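## Task

Place the glass jar, the coaster and the prescription vial inside the gray tray, each standing upright.

## Robot and tools

Robot: two seven-joint arms, left_arm and right_arm, each ending in a suction cup rather than fingers. The rim is 31 mm across, and the tool body widens to about 5 cm sideways starting roughly 3 cm behind the rim. The cup point (end_effector_position) is the centre of the rim, and the cup points along the cup point's own +z axis. Calibrated bases: left_arm at (-0.032, +0.292, 0) m, right_arm at (+0.031, -0.419, 0) m, both facing almost straight along +x.

Frame: all positions, orientations and targets use the scene frame. Its origin sits at table-top height midway between the nominal bases. +x points out over the table, +z points up, and left_arm is on the +y side. Camera image left and right do not match arm names. Reported poses can be a few centimetres off, more so at long reach.

Motion numbers: each arm takes 7 numbers (dx, dy, dz, rx, ry, rz, suction). A row is always 14 numbers: the 7 for left_arm, then the 7 for right_arm, even if only one arm moves. The pose numbers are offsets from that arm's Hand target as it was when the action or move started. They are not absolute poses, and they use the scene axes. Scale: 1.0 equals 0.6 m for dx,dy,dz and 180 degrees for rx,ry,rz. Range is -1 to 1. rx,ry,rz form one rotation vector, turned about the Hand target's position. Orientation is clipped each step to within 32 degrees of the measured orientation. Suction is an absolute setting, not an offset: +1 is full vacuum (about 55 kPa), a fraction asks for partial vacuum, and 0.05 or less turns it off. To keep suction unchanged, resend the last value, because a 0 counts as a command to switch it off. Sending all six pose numbers as 0 re-commands the current Hand target.

execute_actions(actions, cameras): actions is a list of actions. Each action is up to 15 rows, one per 1/30 s step. A short action repeats its last row until 15 steps are filled. Every row in an action counts from the start pose of that action. Repeating the same offset in a later action moves the arm further. An empty actions list returns the state plus all camera images.

move(target, speed, blend, blocking, cameras): drives each cup point in a straight line toward its offset target. target is one 14-number row or a list of up to 15 rows. Every row counts from the same starting Hand targets, not from the previous row. speed is in m/s, 0.002 to 0.5 (default 0.25), given as one value or one per target. blend is in metres, one value or one per target. The default 0 stops at each point. blocking=false returns after about 0.5 s while motion continues. All paths end together, and each move is capped at 10 s. Moves do not avoid obstacles or the other arm. Faster moves lag more, stray more and hit harder. The arms are stiff, so a target even a few mm past a firm contact presses very hard. Suction changes in later rows are applied when the arm arrives there. The result adds a move: line with an ending word (done, off_target, moving, held, fault) and limits (paced = the pose was clipped, held = steps were withheld).

wait(seconds 0 to 10): lets time pass while each arm holds its command. stop: brakes a running move. zoom_image(camera cam_head_left or cam_head_right, region [x0,y0,x1,y1] pixels, at most 504 by 504): gives a closer look at the latest image. clear_fault(arm): releases an arm stopped by a reported torque fault. finished_scene(scene): ends the current scene for good. Pass that scene's number, an integer from 1 to 3. Call it only when the goal holds without the robot. After ending scene 1, make no further calls in that reply.

Results: for each arm you get end_effector_position (m) and end_effector_quat_wxyz, Hand target (the last commanded pose after clipping, which the next offsets build on), joint positions, velocities and torques, and Flange force in the tool's own axes. suction_measured shows the vacuum actually reached, and part_present becomes 1 at 0.50 and drops to 0 below 0.45. An action call also lists some intermediate positions. If a cup point rests short of its target, send the missing distance as a new offset. To end a push, command a target back past the cup point.

Picking: switch suction on and press the rim fully onto a smooth flat face, away from holes, seams and edges. A reading near 0 means no seal. A held item sits up to about 13 mm closer to the tool than the cup point suggests. To release, set the item down on its support, switch suction off, and then lift at least 20 mm. If the cup seals on the table, turn suction off to free it.

Avoid: dropping things, releasing moving items, slamming, or pressing hard. Keep anything from leaving the table. Keep the two arms from touching each other. A torque overload, or a joint drifting more than 5 degrees from its plan, stops that arm until clear_fault is called. Long holding, stretched reach or pushing toward unreachable poses heats motors: MOTOR HOT appears at 60 °C, and at 75 °C the arm sinks under an over-temperature stop. Large turns of the cup can swing the elbow. Cameras: cam_head_left and cam_head_right, 896x504, mounted above and behind the arms looking down at the table.

Each tool is called after ">>>" by a JSON object that holds its "op" and its "data", one argument or row to a line.

## Session

>>> {"op": "execute_actions", "data": {
  "actions": []
}}

Scene clock: 0.00 s.
left_arm: end_effector_position=(+0.0400, +0.2893, +0.3248) suction_measured=0.00 part_present=0 end_effector_quat_wxyz=(+0.311, +0.939, +0.069, -0.127) | right_arm: end_effector_position=(+0.8260, -0.3701, +0.1719) suction_measured=0.00 part_present=0 end_effector_quat_wxyz=(-0.107, +0.756, -0.516, +0.388)
Joint positions: left_arm=[-0.306 -0.16 -0.608 2.248 0.144 1.669 -0.767] | right_arm=[-0.551 1.077 0.737 1.182 -0.42 0.321 -1.229]
Joint velocities: within noise
Joint torques (N m): no reading
Motor temperatures (°C): left_arm=[40 38 40 39 40 44 48] | right_arm=[41 36 41 38 41 48 52]
Flange force (N): no reading
Hand target: left_arm +0.0400, +0.2893, +0.3248; +0.311, +0.939, +0.069, -0.127 | right_arm +0.8260, -0.3701, +0.1719; -0.107, +0.756, -0.516, +0.388
Tool commands: left_gripper/suction=+0.0 right_gripper/suction=+0.0

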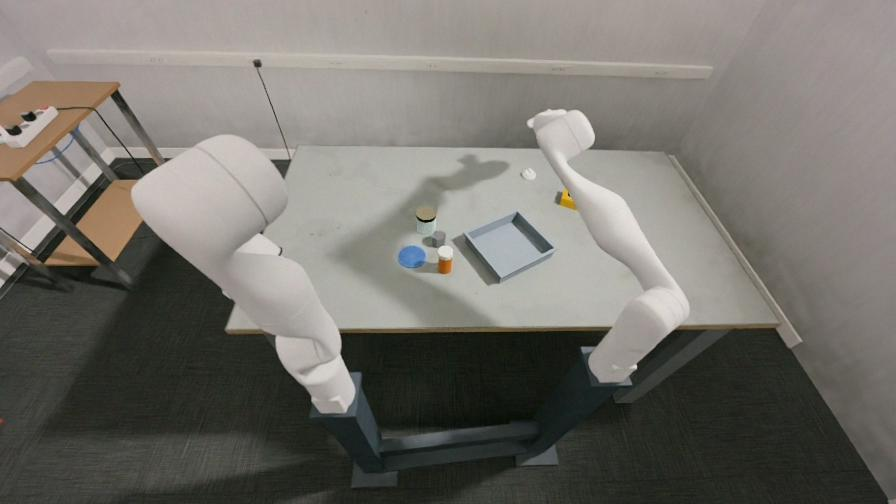

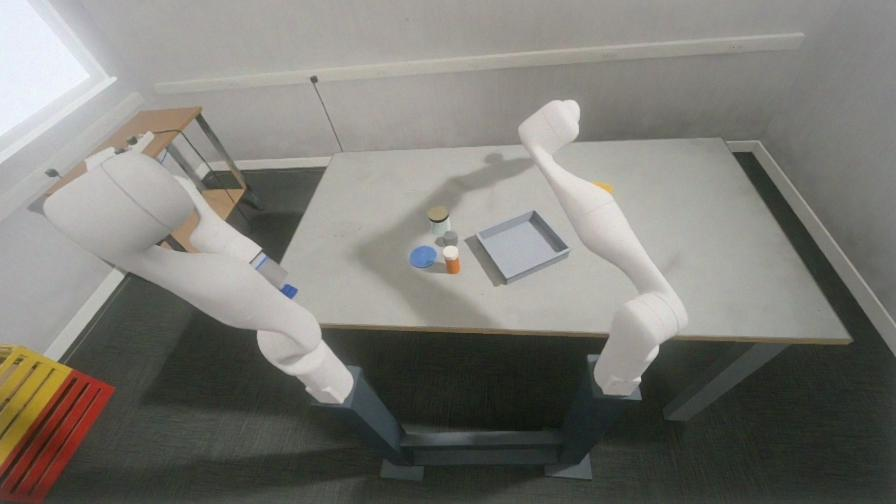

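>>> {"op": "zoom_image", "data": {
  "camera": "cam_head_left",
  "region": [380, 190, 580, 300]
}}

>>> {"op": "zoom_image", "data": {
  "camera": "cam_head_right",
  "region": [390, 190, 590, 300]
}}

Scaled by 2.520 from the camera's 896x504 image, which has a finer 1280x720 frame.

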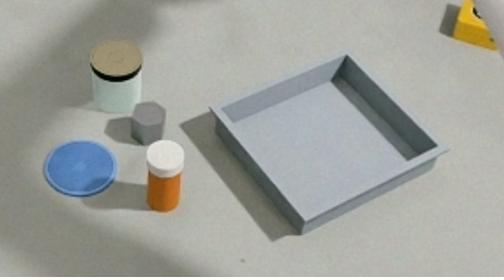

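Scaled by 2.520 from the camera's 896x504 image, which has a finer 1280x720 frame.

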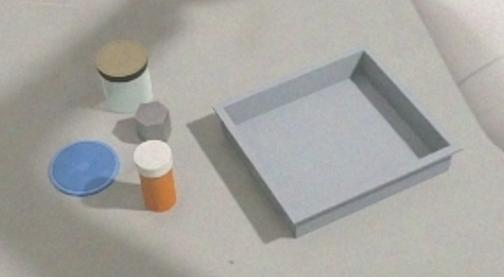

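>>> {"op": "move", "data": {
  "target": [
    [0,0,0,0,0,0,0, -0.25,0.2,0.08,0.0428,0.1249,0,0],
    [0,0,0,0,0,0,0, -0.79,0.622,0.03,0.0856,0.2498,0,0]
  ],
  "blend": 0.05,
  "cameras": ["all"]
}}

Scene clock: 45.13 s.
left_arm: end_effector_position=(+0.0400, +0.2893, +0.3248) suction_measured=0.00 part_present=0 end_effector_quat_wxyz=(+0.311, +0.939, +0.069, -0.127) | right_arm: end_effector_position=(+0.3520, +0.0031, +0.1899) suction_measured=0.00 part_present=0 end_effector_quat_wxyz=(+0.000, +0.826, -0.564, +0.000)
Joint positions: left_arm=[-0.306 -0.16 -0.608 2.248 0.144 1.669 -0.767] | right_arm=[-1.334 0.734 0.658 1.445 -0.472 1.123 -1.793]
Joint torques (N m): left_arm=[1.28 -1.82 1.19 -4.69 0.06 0.84 0.01] | right_arm=[0.06 -15.03 3.71 -3.84 -0.18 -0.14 0.51]
Flange force (N): left_arm=[-1.6 -3.0 -2.5] | right_arm=[-3.8 -4.3 -4.1]
Hand target: left_arm +0.0400, +0.2893, +0.3248; +0.311, +0.939, +0.069, -0.127 | right_arm +0.3520, +0.0031, +0.1899; +0.000, +0.826, -0.564, +0.000
Off the commanded pose: left_arm 0.000 m, 0 deg | right_arm 0.000 m, 0 deg.
move: done

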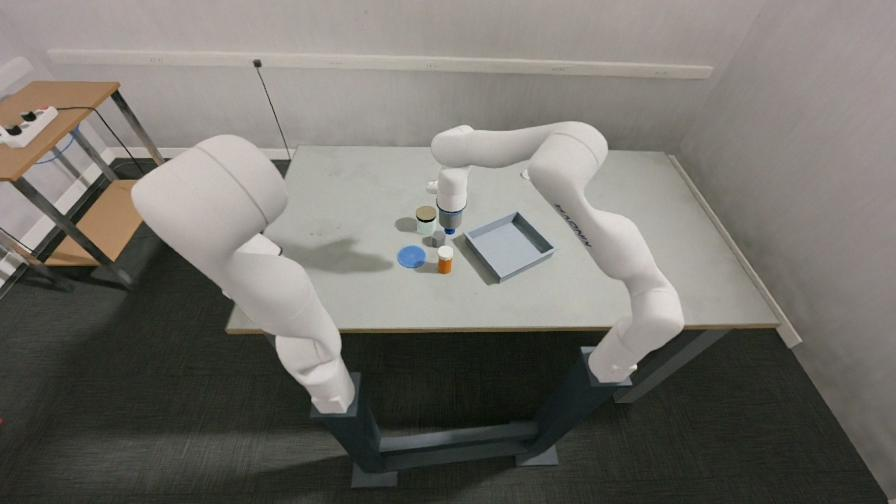

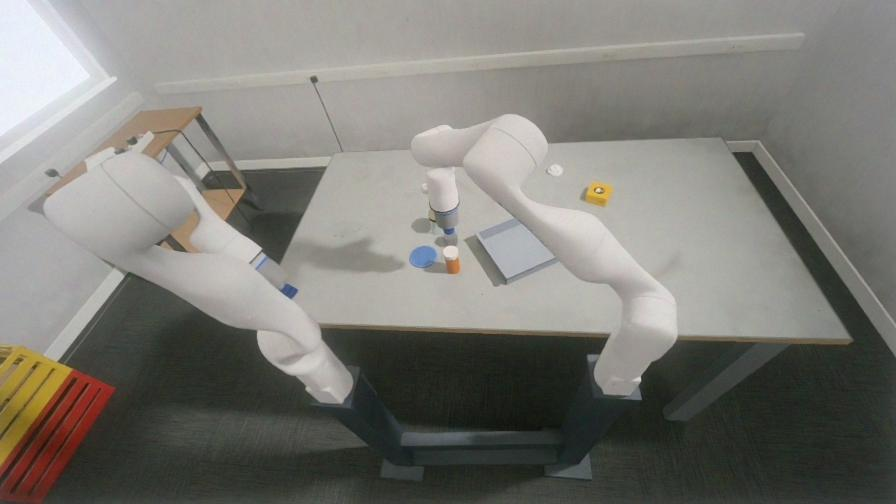

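>>> {"op": "zoom_image", "data": {
  "camera": "cam_head_left",
  "region": [400, 190, 500, 290]
}}

>>> {"op": "zoom_image", "data": {
  "camera": "cam_head_right",
  "region": [400, 190, 500, 290]
}}

Scaled by 5.040 from the camera's 896x504 image, which has a finer 1280x720 frame.

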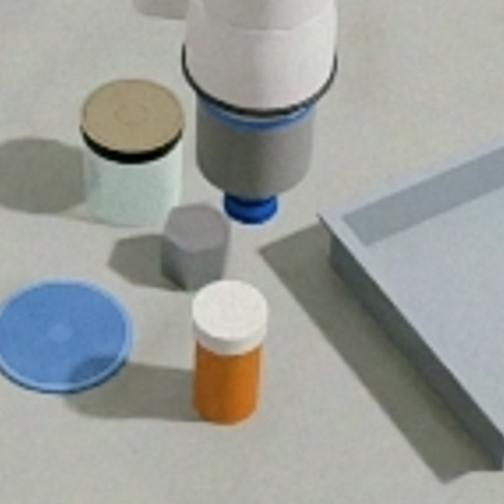

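Scaled by 5.040 from the camera's 896x504 image, which has a finer 1280x720 frame.

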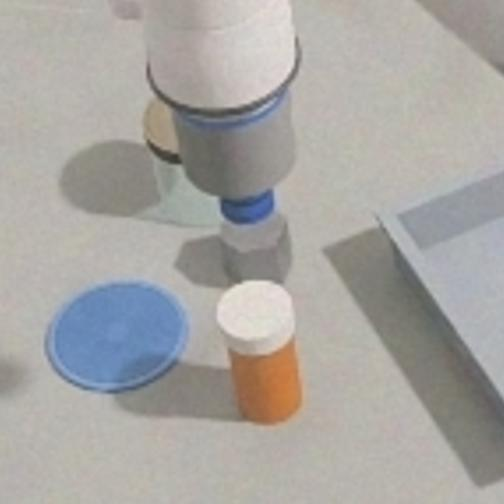

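>>> {"op": "move", "data": {
  "target": [
    [0,0,0,0,0,0,0, 0.02,0.015,-0.117,0,0,0,1],
    [0,0,0,0,0,0,0, 0.02,0.015,-0.165,0,0,0,1]
  ],
  "blend": [0.01,0],
  "speed": [0.15,0.04],
  "cameras": ["all"]
}}

>>> {"op": "zoom_image", "data": {
  "camera": "cam_head_left",
  "region": [400, 190, 500, 290]
}}

>>> {"op": "zoom_image", "data": {
  "camera": "cam_head_right",
  "region": [400, 190, 500, 290]
}}

Scene clock: 59.60 s.
left_arm: end_effector_position=(+0.0400, +0.2893, +0.3248) suction_measured=0.00 part_present=0 end_effector_quat_wxyz=(+0.311, +0.939, +0.069, -0.127) | right_arm: end_effector_position=(+0.3640, +0.0121, +0.0909) suction_measured=0.31 part_present=0 end_effector_quat_wxyz=(+0.000, +0.826, -0.564, +0.000)
Joint positions: left_arm=[-0.306 -0.16 -0.608 2.248 0.144 1.669 -0.767] | right_arm=[-1.279 0.893 0.582 1.484 -0.562 0.935 -1.728]
Joint torques (N m): left_arm=[1.29 -1.79 1.19 -4.76 0.09 0.82 0.01] | right_arm=[0.14 -16.8 3.87 -3.1 -0.17 -0.15 0.45]
Flange force (N): left_arm=[-1.8 -2.9 -2.4] | right_arm=[-4.0 -4.9 -2.3]
Hand target: left_arm +0.0400, +0.2893, +0.3248; +0.311, +0.939, +0.069, -0.127 | right_arm +0.3640, +0.0121, +0.0909; +0.000, +0.826, -0.564, +0.000
Off the commanded pose: left_arm 0.000 m, 0 deg | right_arm 0.000 m, 0 deg.
move: done

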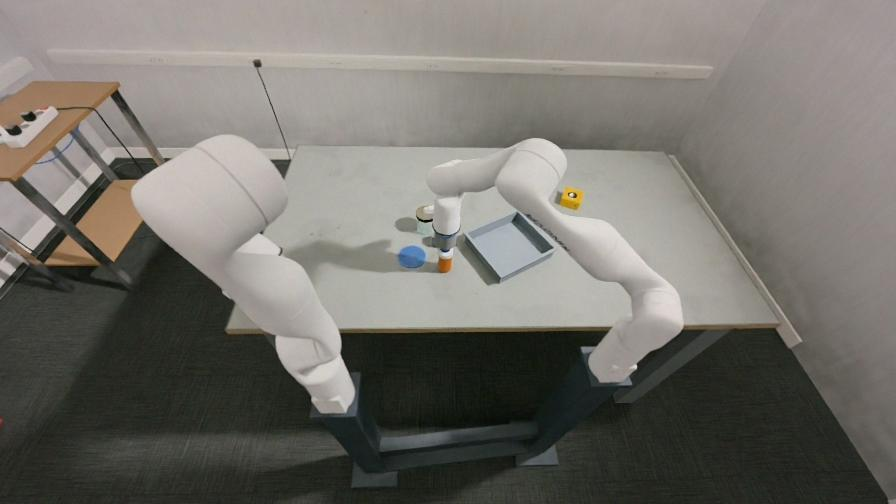

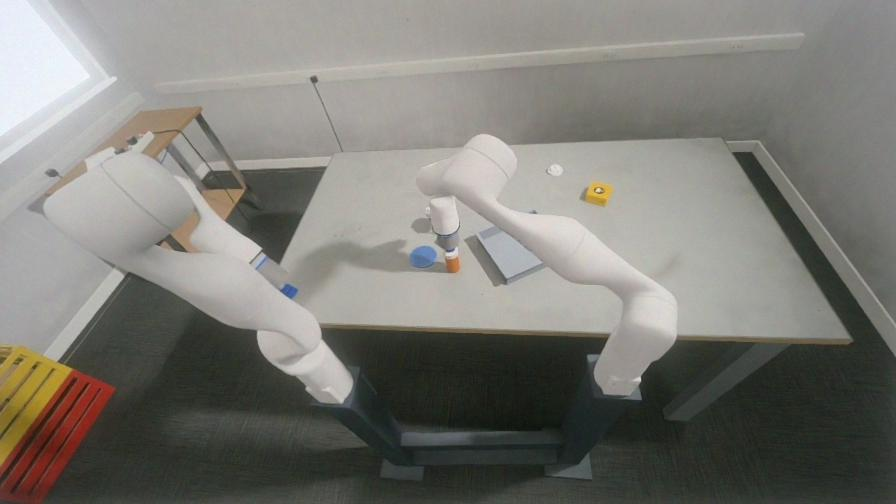

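Scaled by 5.040 from the camera's 896x504 image, which has a finer 1280x720 frame.

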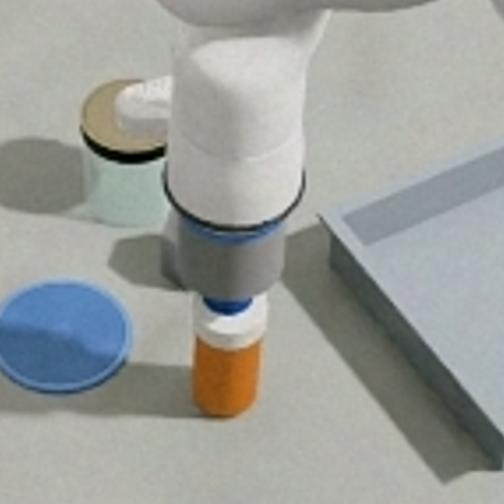

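Scaled by 5.040 from the camera's 896x504 image, which has a finer 1280x720 frame.

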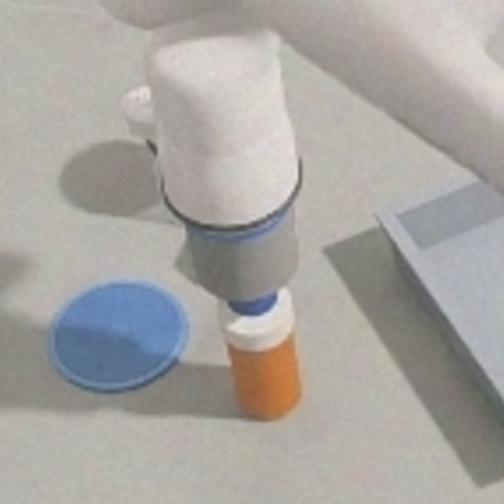

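>>> {"op": "move", "data": {
  "target": [
    [0,0,0,0,0,0,0, 0,0,0.12,0,0,0,1],
    [0,0,0,0,0,0,0, 0.0783,-0.4647,0.12,0,0,0,1],
    [0,0,0,0,0,0,0, 0.0783,-0.4647,0.02,0,0,0,1],
    [0,0,0,0,0,0,0, 0.0783,-0.4647,-0.004,0,0,0,1]
  ],
  "blend": [0.02,0.02,0.005,0],
  "speed": [0.15,0.25,0.15,0.03],
  "cameras": ["all"]
}}

>>> {"op": "zoom_image", "data": {
  "camera": "cam_head_left",
  "region": [440, 190, 580, 290]
}}

>>> {"op": "zoom_image", "data": {
  "camera": "cam_head_right",
  "region": [440, 190, 580, 290]
}}

Scene clock: 72.47 s.
left_arm: end_effector_position=(+0.0400, +0.2893, +0.3248) suction_measured=0.00 part_present=0 end_effector_quat_wxyz=(+0.311, +0.939, +0.069, -0.127) | right_arm: end_effector_position=(+0.4109, -0.2667, +0.0885) suction_measured=0.99 part_present=1 end_effector_quat_wxyz=(+0.000, +0.826, -0.564, +0.000)
Joint positions: left_arm=[-0.306 -0.16 -0.608 2.248 0.144 1.669 -0.767] | right_arm=[-0.823 0.679 0.557 1.983 -0.586 0.644 -1.08]
Joint torques (N m): left_arm=[1.24 -1.83 1.15 -4.75 0.08 0.83 0.05] | right_arm=[0.01 -12.45 2.93 -1.82 -0.18 -0.13 0.49]
Flange force (N): left_arm=[-1.6 -3.1 -2.3] | right_arm=[-1.0 -5.0 -2.7]
Hand target: left_arm +0.0400, +0.2893, +0.3248; +0.311, +0.939, +0.069, -0.127 | right_arm +0.4109, -0.2667, +0.0885; +0.000, +0.826, -0.564, +0.000
Off the commanded pose: left_arm 0.000 m, 0 deg | right_arm 0.000 m, 0 deg.
move: done

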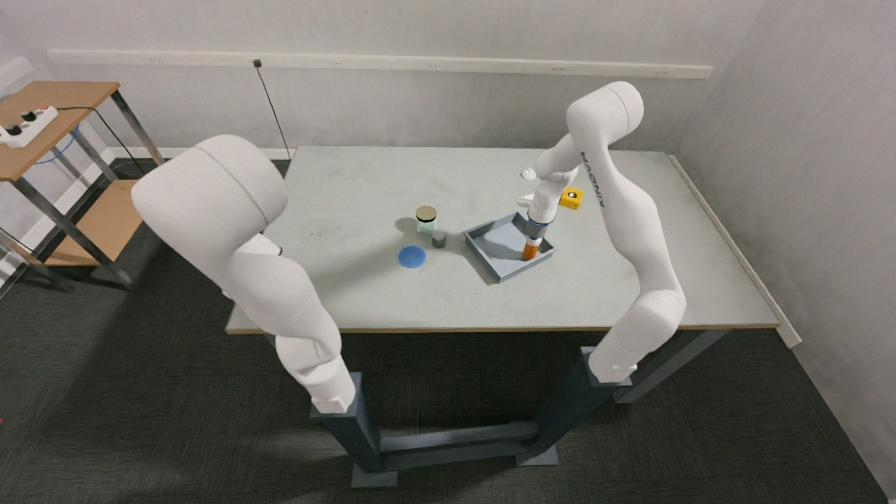

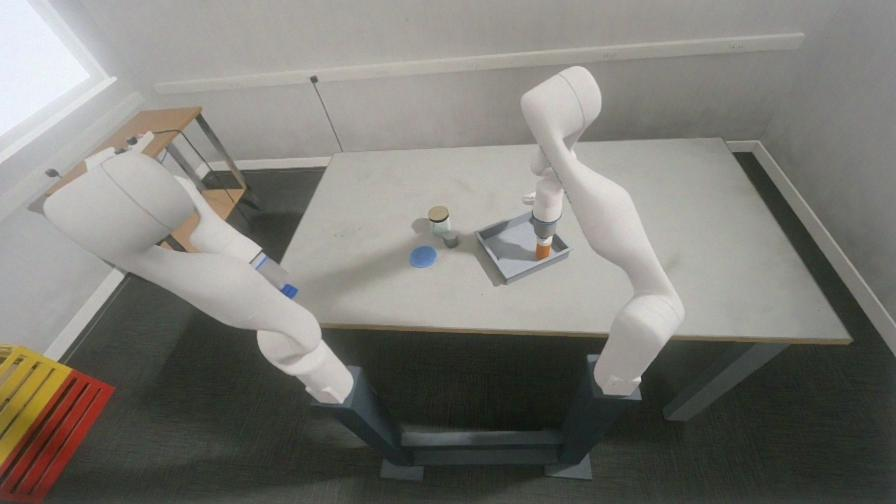

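Scaled by 3.600 from the camera's 896x504 image, which has a finer 1280x720 frame.

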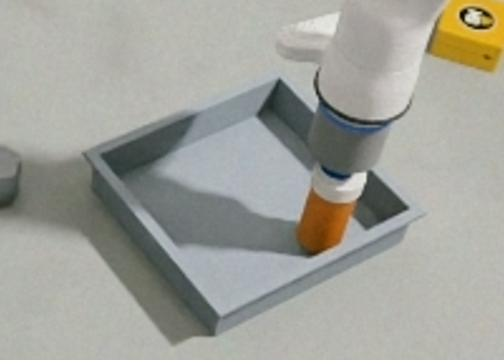

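Scaled by 3.600 from the camera's 896x504 image, which has a finer 1280x720 frame.

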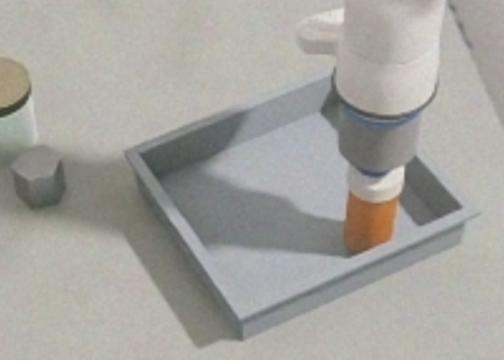

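>>> {"op": "move", "data": {
  "target": [
    [0,0,0,0,0,0,0, 0,0,-0.005,0,0,0,1],
    [0,0,0,0,0,0,0, 0,0,-0.005,0,0,0,0],
    [0,0,0,0,0,0,0, 0,0,0.03,0,0,0,0],
    [0,0,0,0,0,0,0, 0,0,0.186,0,0,0,0],
    [0,0,0,0,0,0,0, -0.0015,0.6378,0.186,0,0,0,0]
  ],
  "blend": [0,0,0.01,0.02,0],
  "speed": [0.03,0.03,0.03,0.2,0.25],
  "cameras": ["all"]
}}

>>> {"op": "zoom_image", "data": {
  "camera": "cam_head_left",
  "region": [380, 190, 580, 300]
}}

>>> {"op": "zoom_image", "data": {
  "camera": "cam_head_right",
  "region": [390, 190, 590, 300]
}}

Scene clock: 88.27 s.
left_arm: end_effector_position=(+0.0400, +0.2893, +0.3248) suction_measured=0.00 part_present=0 end_effector_quat_wxyz=(+0.311, +0.939, +0.069, -0.127) | right_arm: end_effector_position=(+0.4101, +0.1159, +0.2001) suction_measured=0.00 part_present=0 end_effector_quat_wxyz=(+0.000, +0.826, -0.564, +0.000)
Joint positions: left_arm=[-0.306 -0.16 -0.608 2.248 0.144 1.669 -0.767] | right_arm=[-1.187 1.014 0.616 0.786 -0.517 1.454 -1.96]
Joint torques (N m): left_arm=[1.28 -1.78 1.16 -4.81 0.09 0.79 0.02] | right_arm=[0.07 -19.91 3.27 -4.44 -0.15 -0.1 0.47]
Flange force (N): left_arm=[-1.8 -2.8 -2.3] | right_arm=[-5.8 -7.4 -4.4]
Hand target: left_arm +0.0400, +0.2893, +0.3248; +0.311, +0.939, +0.069, -0.127 | right_arm +0.4101, +0.1159, +0.2001; +0.000, +0.826, -0.564, +0.000
Off the commanded pose: left_arm 0.000 m, 0 deg | right_arm 0.000 m, 0 deg.
move: done

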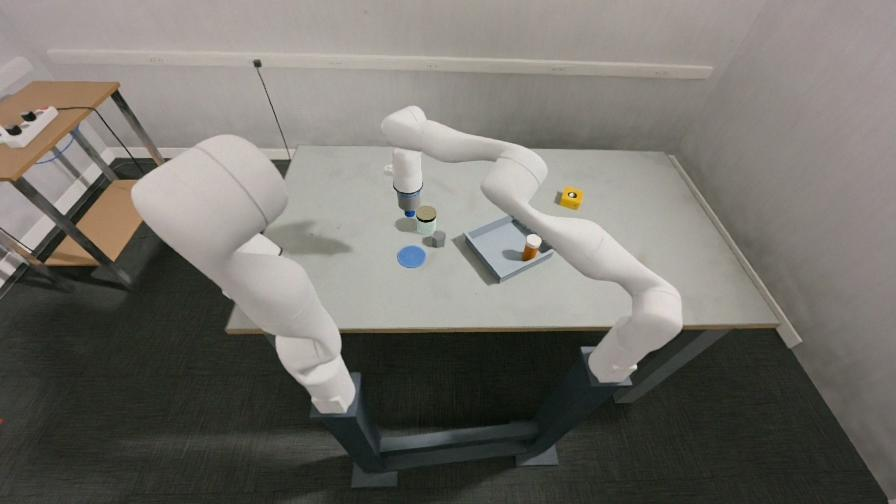

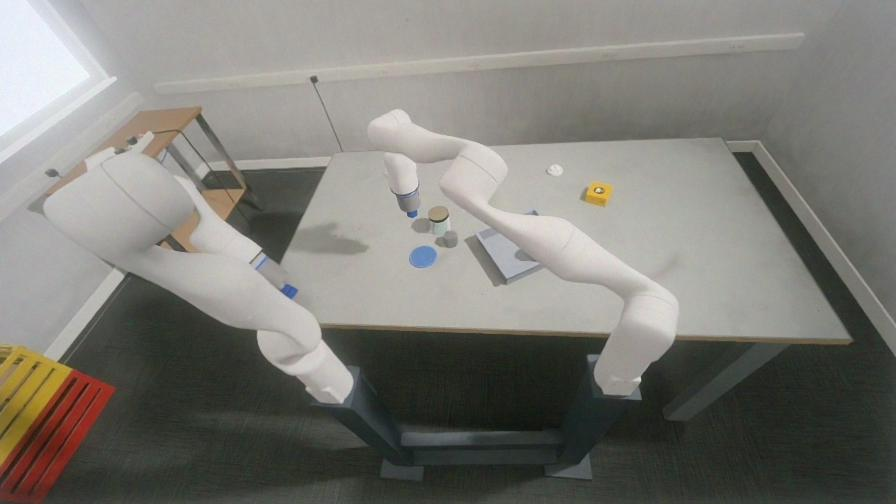

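Scaled by 2.520 from the camera's 896x504 image, which has a finer 1280x720 frame.

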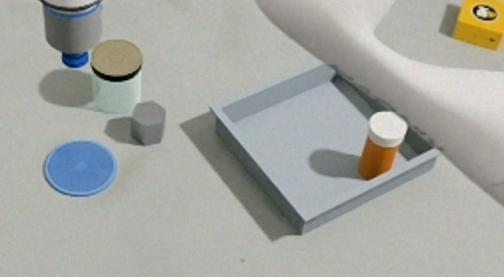

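Scaled by 2.520 from the camera's 896x504 image, which has a finer 1280x720 frame.

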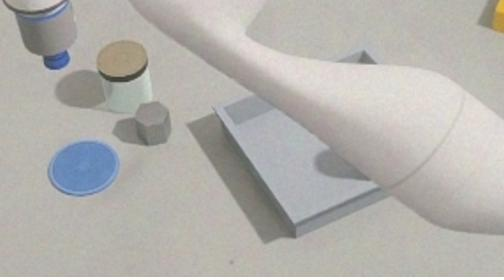

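>>> {"op": "move", "data": {
  "target": [
    [0,0,0,0,0,0,0, -0.005,0,-0.29,0,0,0,1],
    [0,0,0,0,0,0,0, -0.005,0,-0.32,0,0,0,1],
    [0,0,0,0,0,0,0, -0.005,0,-0.318,0,0,0,1]
  ],
  "blend": [0.01,0,0],
  "speed": [0.2,0.04,0.02]
}}

Scene clock: 95.80 s.
left_arm: end_effector_position=(+0.0400, +0.2893, +0.3248) suction_measured=0.00 part_present=0 end_effector_quat_wxyz=(+0.311, +0.939, +0.069, -0.127) | right_arm: end_effector_position=(+0.4071, +0.1159, +0.0092) suction_measured=0.00 part_present=0 end_effector_quat_wxyz=(+0.000, +0.826, -0.564, +0.000)
Joint positions: left_arm=[-0.306 -0.16 -0.608 2.248 0.144 1.669 -0.767] | right_arm=[-1.204 1.222 0.549 0.978 -0.591 1.077 -1.887]
Joint torques (N m): left_arm=[1.26 -1.78 1.2 -4.76 0.07 0.84 0.01] | right_arm=[0.1 -20.63 3.69 -3.3 -0.16 -0.16 0.47]
Flange force (N): left_arm=[-1.7 -3.0 -2.3] | right_arm=[-6.0 -7.7 -1.6]
Hand target: left_arm +0.0400, +0.2893, +0.3248; +0.311, +0.939, +0.069, -0.127 | right_arm +0.4071, +0.1159, +0.0093; +0.000, +0.826, -0.564, +0.000
Off the commanded pose: left_arm 0.000 m, 0 deg | right_arm 0.000 m, 0 deg.
move: done; blend cut to 0.009 m at target 1

>>> {"op": "wait", "data": {
  "seconds": 0.5,
  "cameras": ["all"]
}}

>>> {"op": "zoom_image", "data": {
  "camera": "cam_head_left",
  "region": [380, 220, 450, 290]
}}

>>> {"op": "zoom_image", "data": {
  "camera": "cam_head_right",
  "region": [390, 220, 460, 290]
}}

Scene clock: 101.87 s.
left_arm: end_effector_position=(+0.0400, +0.2893, +0.3248) suction_measured=0.00 part_present=0 end_effector_quat_wxyz=(+0.311, +0.939, +0.069, -0.127) | right_arm: end_effector_position=(+0.4070, +0.1159, +0.0093) suction_measured=0.00 part_present=0 end_effector_quat_wxyz=(+0.000, +0.826, -0.564, +0.000)
Joint positions: left_arm=[-0.306 -0.16 -0.608 2.248 0.144 1.669 -0.767] | right_arm=[-1.204 1.222 0.549 0.978 -0.591 1.077 -1.887]
Joint torques (N m): left_arm=[1.3 -1.77 1.16 -4.8 0.11 0.83 0] | right_arm=[0.1 -20.64 3.75 -3.3 -0.16 -0.15 0.47]
Flange force (N): left_arm=[-1.9 -2.8 -2.2] | right_arm=[-6.0 -7.6 -1.6]
Hand target: left_arm +0.0400, +0.2893, +0.3248; +0.311, +0.939, +0.069, -0.127 | right_arm +0.4070, +0.1159, +0.0093; +0.000, +0.826, -0.564, +0.000
Tool commands: left_gripper/suction=+0.0 right_gripper/suction=+1.0
Off the commanded pose: left_arm 0.000 m, 0 deg | right_arm 0.000 m, 0 deg.
wait: 0.50 s; at rest from the start

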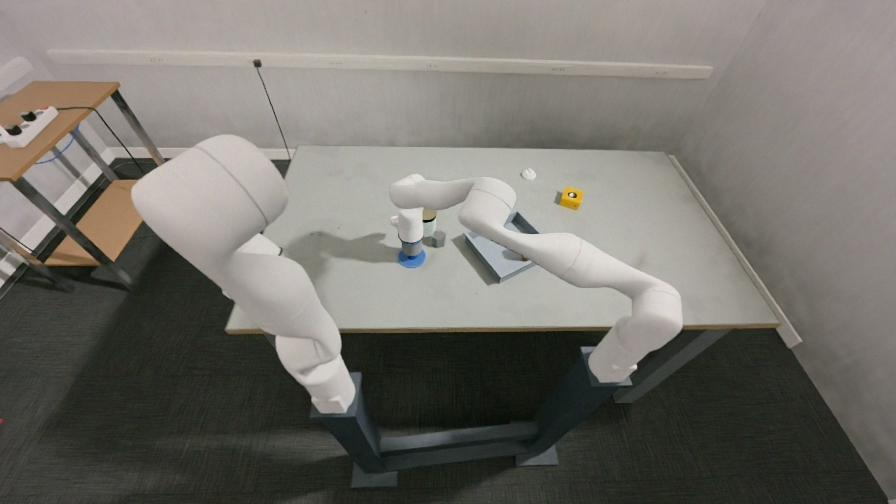

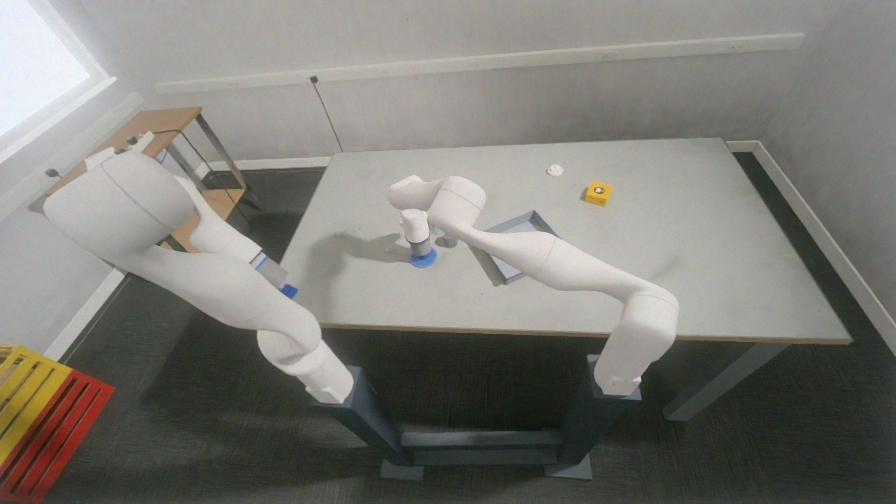

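Scaled by 7.200 from the camera's 896x504 image, which has a finer 1280x720 frame.

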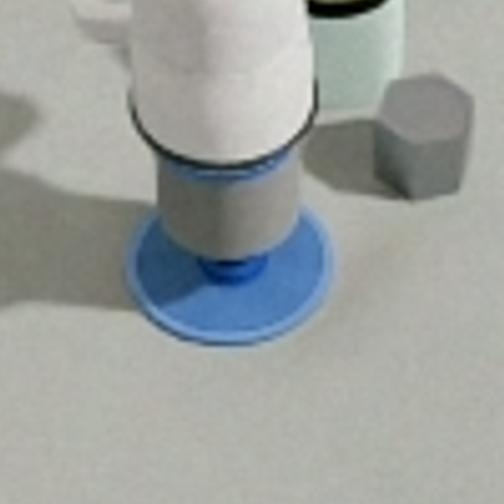

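Scaled by 7.200 from the camera's 896x504 image, which has a finer 1280x720 frame.

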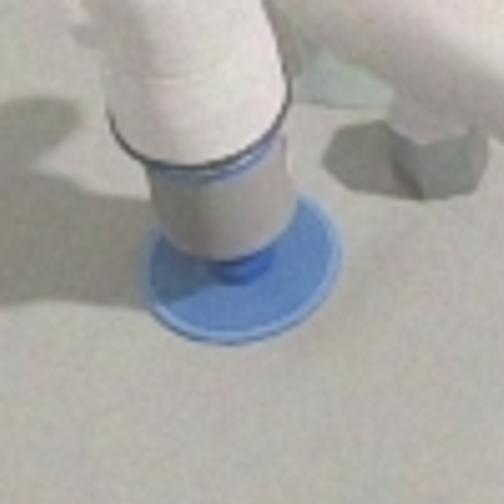

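>>> {"op": "move", "data": {
  "target": [
    [0,0,0,0,0,0,0, 0,0,-0.007,0,0,0,1],
    [0,0,0,0,0,0,0, 0,0,-0.0065,0,0,0,1]
  ],
  "speed": 0.02
}}

Scene clock: 105.27 s.
left_arm: end_effector_position=(+0.0400, +0.2893, +0.3248) suction_measured=0.00 part_present=0 end_effector_quat_wxyz=(+0.311, +0.939, +0.069, -0.127) | right_arm: end_effector_position=(+0.4070, +0.1159, +0.0052) suction_measured=0.83 part_present=1 end_effector_quat_wxyz=(+0.000, +0.826, -0.564, +0.000)
Joint positions: left_arm=[-0.306 -0.16 -0.608 2.248 0.144 1.669 -0.767] | right_arm=[-1.204 1.228 0.547 0.978 -0.593 1.071 -1.887]
Joint torques (N m): left_arm=[1.3 -1.77 1.21 -4.72 0.06 0.85 0] | right_arm=[0.1 -20.78 3.76 -3.34 -0.15 -0.13 0.48]
Flange force (N): left_arm=[-1.7 -2.9 -2.4] | right_arm=[-5.9 -7.5 -1.3]
Hand target: left_arm +0.0400, +0.2893, +0.3248; +0.311, +0.939, +0.069, -0.127 | right_arm +0.4071, +0.1159, +0.0054; +0.000, +0.826, -0.564, +0.000
Off the commanded pose: left_arm 0.000 m, 0 deg | right_arm 0.000 m, 0 deg.
move: done

>>> {"op": "move", "data": {
  "target": [
    [0,0,0,0,0,0,0, 0,0,0.158,0,0,0,1],
    [0,0,0,0,0,0,0, -0.0368,-0.4957,0.158,0,0,0,1],
    [0,0,0,0,0,0,0, -0.0368,-0.4957,0.03,0,0,0,1],
    [0,0,0,0,0,0,0, -0.0368,-0.4957,-0.002,0,0,0,1]
  ],
  "blend": [0.02,0.02,0.005,0],
  "speed": [0.12,0.25,0.15,0.03],
  "cameras": ["all"]
}}

>>> {"op": "zoom_image", "data": {
  "camera": "cam_head_left",
  "region": [440, 190, 580, 290]
}}

>>> {"op": "zoom_image", "data": {
  "camera": "cam_head_right",
  "region": [440, 190, 580, 290]
}}

Scene clock: 117.83 s.
left_arm: end_effector_position=(+0.0400, +0.2893, +0.3248) suction_measured=0.00 part_present=0 end_effector_quat_wxyz=(+0.311, +0.939, +0.069, -0.127) | right_arm: end_effector_position=(+0.3850, -0.1815, +0.0042) suction_measured=0.98 part_present=1 end_effector_quat_wxyz=(+0.000, +0.826, -0.564, +0.000)
Joint positions: left_arm=[-0.306 -0.16 -0.608 2.248 0.144 1.669 -0.767] | right_arm=[-0.924 0.869 0.406 1.948 -0.722 0.474 -1.185]
Joint torques (N m): left_arm=[1.27 -1.76 1.16 -4.78 0.03 0.84 0.02] | right_arm=[0.11 -14.1 2.79 -0.61 -0.17 -0.16 0.48]
Flange force (N): left_arm=[-1.6 -2.7 -2.2] | right_arm=[-2.2 -5.1 -2.0]
Hand target: left_arm +0.0400, +0.2893, +0.3248; +0.311, +0.939, +0.069, -0.127 | right_arm +0.3850, -0.1815, +0.0042; +0.000, +0.826, -0.564, +0.000
Off the commanded pose: left_arm 0.000 m, 0 deg | right_arm 0.000 m, 0 deg.
move: done

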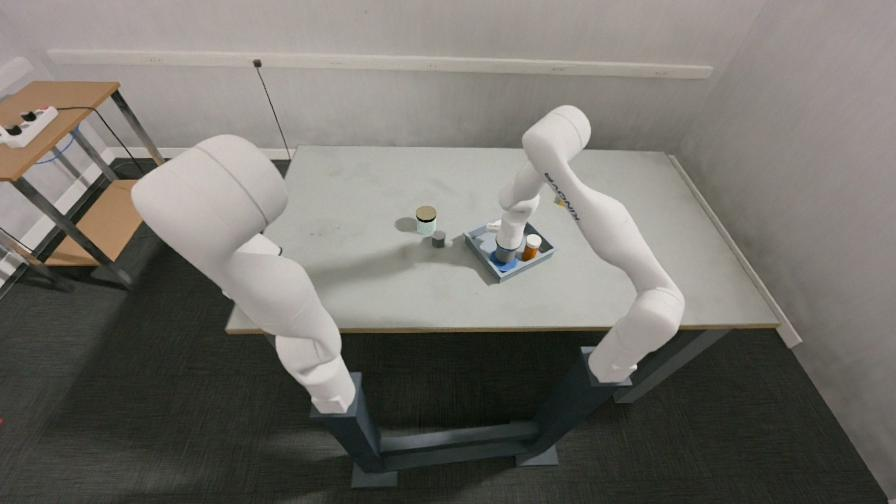

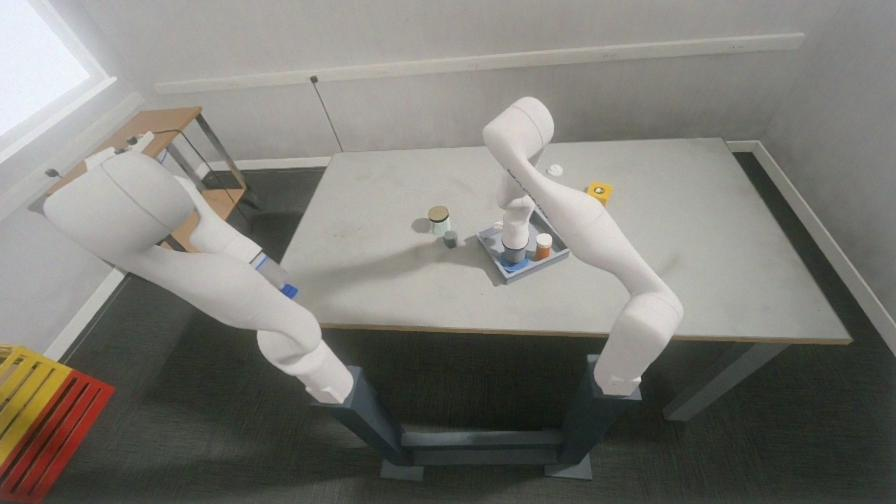

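Scaled by 3.600 from the camera's 896x504 image, which has a finer 1280x720 frame.

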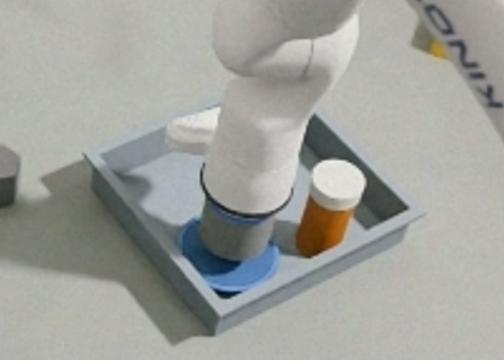

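Scaled by 3.600 from the camera's 896x504 image, which has a finer 1280x720 frame.

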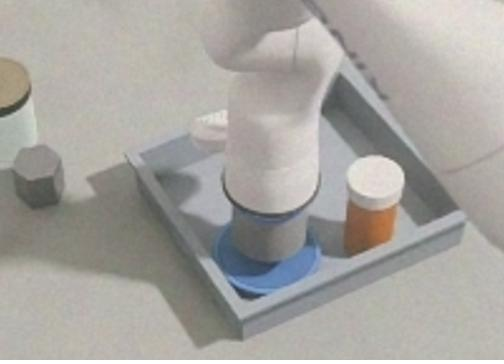

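>>> {"op": "move", "data": {
  "target": [
    [0,0,0,0,0,0,0, 0,0,-0.0083,0,0,0,1],
    [0,0,0,0,0,0,0, 0,0,-0.0083,0,0,0,0],
    [0,0,0,0,0,0,0, 0,0,0.04,0,0,0,0],
    [0,0,0,0,0,0,0, 0,0,0.31,0,0,0,0],
    [0,0,0,0,0,0,0, 0.2633,0.4183,0.31,0,0,0,0]
  ],
  "blend": [0,0,0.01,0.03,0],
  "speed": [0.03,0.03,0.04,0.2,0.25],
  "cameras": ["all"]
}}

>>> {"op": "zoom_image", "data": {
  "camera": "cam_head_left",
  "region": [400, 190, 560, 290]
}}

>>> {"op": "zoom_image", "data": {
  "camera": "cam_head_right",
  "region": [410, 190, 570, 290]
}}

Scene clock: 129.63 s.
left_arm: end_effector_position=(+0.0400, +0.2893, +0.3248) suction_measured=0.00 part_present=0 end_effector_quat_wxyz=(+0.311, +0.939, +0.069, -0.127) | right_arm: end_effector_position=(+0.5429, +0.0694, +0.1902) suction_measured=0.00 part_present=0 end_effector_quat_wxyz=(+0.000, +0.826, -0.564, +0.000)
Joint positions: left_arm=[-0.306 -0.16 -0.608 2.248 0.144 1.669 -0.767] | right_arm=[-0.858 1.237 0.597 0.257 -0.565 1.69 -1.911]
Joint torques (N m): left_arm=[1.24 -1.78 1.16 -4.77 0.06 0.85 0] | right_arm=[0.07 -22.26 1.74 -4.16 -0.18 -0.13 0.47]
Flange force (N): left_arm=[-1.6 -2.7 -2.2] | right_arm=no reading
Hand target: left_arm +0.0400, +0.2893, +0.3248; +0.311, +0.939, +0.069, -0.127 | right_arm +0.5429, +0.0695, +0.1902; +0.000, +0.826, -0.564, +0.000
Off the commanded pose: left_arm 0.000 m, 0 deg | right_arm 0.000 m, 0 deg.
move: done

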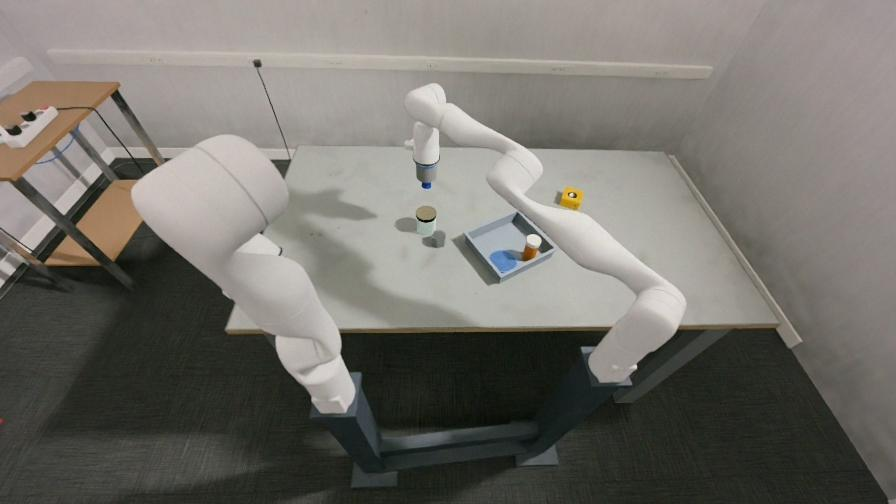

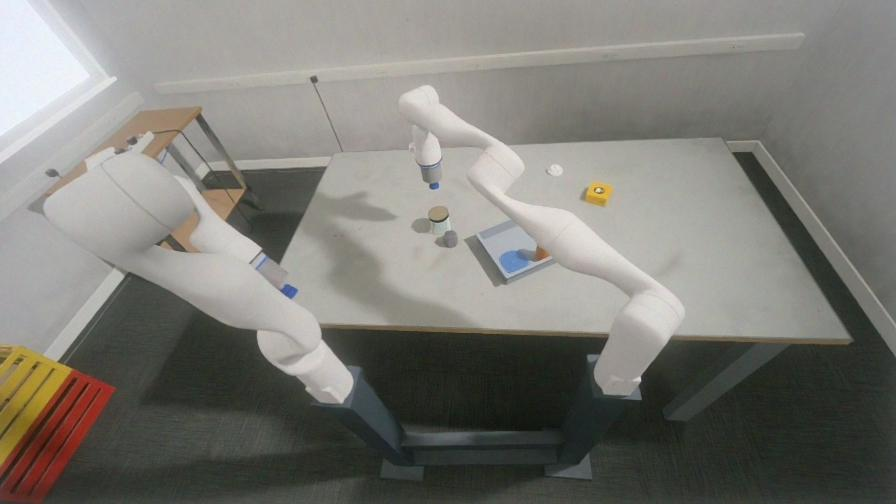

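Scaled by 3.150 from the camera's 896x504 image, which has a finer 1280x720 frame.

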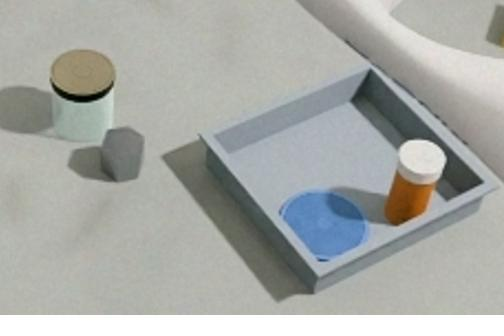

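Scaled by 3.150 from the camera's 896x504 image, which has a finer 1280x720 frame.

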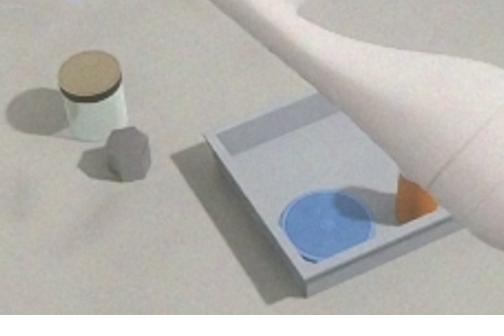

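>>> {"op": "move", "data": {
  "target": [
    [0,0,0,0,0,0,0, 0,0,-0.165,0,0,0,1],
    [0,0,0,0,0,0,0, 0,0,-0.2045,0,0,0,1],
    [0,0,0,0,0,0,0, 0,0,-0.204,0,0,0,1]
  ],
  "blend": [0.01,0,0],
  "speed": [0.2,0.03,0.02]
}}

Scene clock: 135.20 s.
left_arm: end_effector_position=(+0.0400, +0.2893, +0.3248) suction_measured=0.00 part_present=0 end_effector_quat_wxyz=(+0.311, +0.939, +0.069, -0.127) | right_arm: end_effector_position=(+0.5429, +0.0695, +0.0676) suction_measured=0.96 part_present=1 end_effector_quat_wxyz=(+0.000, +0.826, -0.564, +0.000)
Joint positions: left_arm=[-0.306 -0.16 -0.608 2.248 0.144 1.669 -0.767] | right_arm=[-0.923 1.299 0.582 0.55 -0.57 1.378 -1.823]
Joint torques (N m): left_arm=[1.27 -1.76 1.25 -4.76 0.02 0.82 0.01] | right_arm=[0.08 -23.48 2.96 -4.45 -0.18 -0.08 0.49]
Flange force (N): left_arm=[-1.7 -2.9 -2.4] | right_arm=[-6.9 -14.8 -1.0]
Hand target: left_arm +0.0400, +0.2893, +0.3248; +0.311, +0.939, +0.069, -0.127 | right_arm +0.5430, +0.0695, +0.0678; +0.000, +0.826, -0.564, +0.000
Off the commanded pose: left_arm 0.000 m, 0 deg | right_arm 0.000 m, 0 deg.
move: done

>>> {"op": "move", "data": {
  "target": [
    [0,0,0,0,0,0,0, 0,0,0.15,0,0,0,1],
    [0,0,0,0,0,0,0, -0.095,-0.4783,0.15,0,0,0,1],
    [0,0,0,0,0,0,0, -0.095,-0.4783,0.03,0,0,0,1],
    [0,0,0,0,0,0,0, -0.095,-0.4783,-0.009,0,0,0,1],
    [0,0,0,0,0,0,0, -0.095,-0.4783,-0.009,0,0,0,0],
    [0,0,0,0,0,0,0, -0.095,-0.4783,0.03,0,0,0,0],
    [0,0,0,0,0,0,0, -0.095,-0.4783,0.2,0,0,0,0]
  ],
  "blend": [0.03,0.03,0.005,0,0,0.005,0],
  "speed": [0.15,0.3,0.15,0.03,0.03,0.04,0.2],
  "cameras": ["all"]
}}

>>> {"op": "zoom_image", "data": {
  "camera": "cam_head_left",
  "region": [440, 190, 580, 290]
}}

Scene clock: 147.13 s.
left_arm: end_effector_position=(+0.0400, +0.2893, +0.3248) suction_measured=0.00 part_present=0 end_effector_quat_wxyz=(+0.311, +0.939, +0.069, -0.127) | right_arm: end_effector_position=(+0.4859, -0.2175, +0.1878) suction_measured=0.00 part_present=0 end_effector_quat_wxyz=(+0.000, +0.826, -0.564, +0.000)
Joint positions: left_arm=[-0.306 -0.16 -0.608 2.248 0.144 1.669 -0.767] | right_arm=[-0.873 0.675 0.678 1.575 -0.467 1.059 -1.267]
Joint torques (N m): left_arm=[1.27 -1.77 1.19 -4.77 0.06 0.83 0.02] | right_arm=[0.09 -13.85 3.45 -3.67 -0.22 -0.18 0.46]
Flange force (N): left_arm=[-1.8 -2.9 -2.3] | right_arm=[-1.3 -5.1 -4.3]
Hand target: left_arm +0.0400, +0.2893, +0.3248; +0.311, +0.939, +0.069, -0.127 | right_arm +0.4860, -0.2175, +0.1878; +0.000, +0.826, -0.564, +0.000
Off the commanded pose: left_arm 0.000 m, 0 deg | right_arm 0.000 m, 0 deg.
move: done

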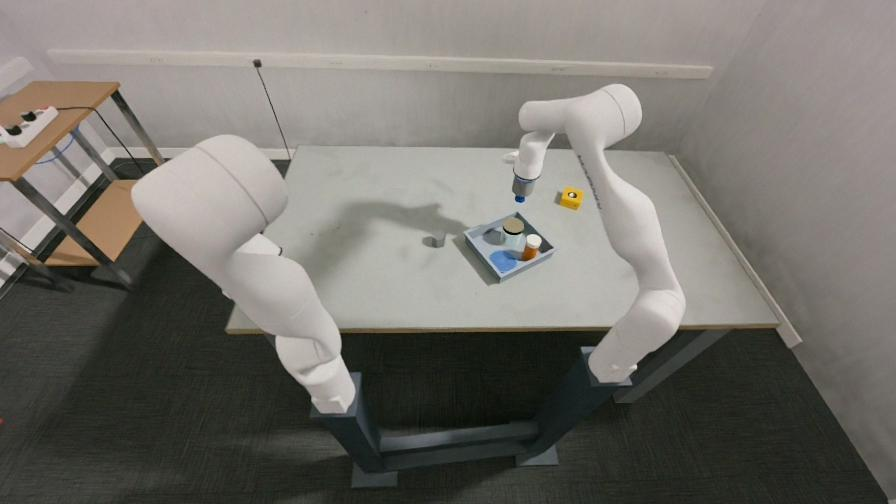

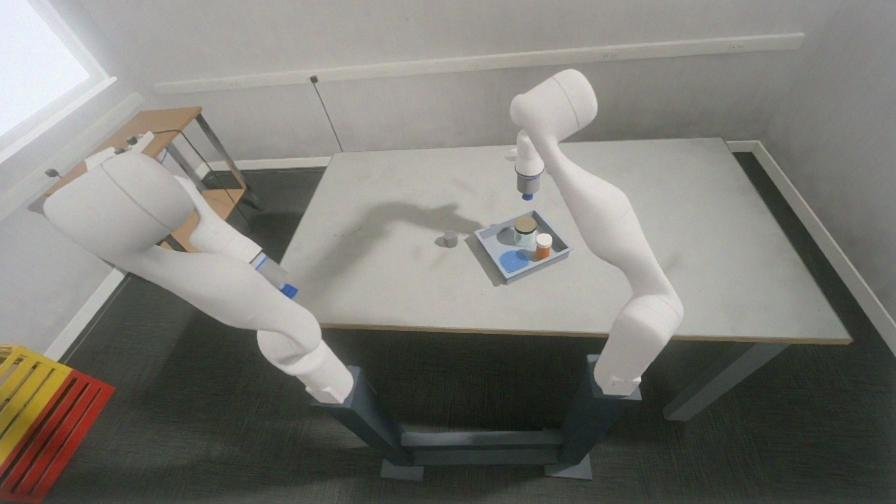

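Scaled by 3.600 from the camera's 896x504 image, which has a finer 1280x720 frame.

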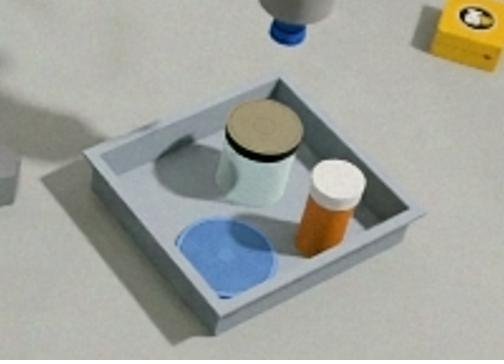

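>>> {"op": "finished_scene", "data": {
  "scene": 1
}}

The scene is finished: the task was done.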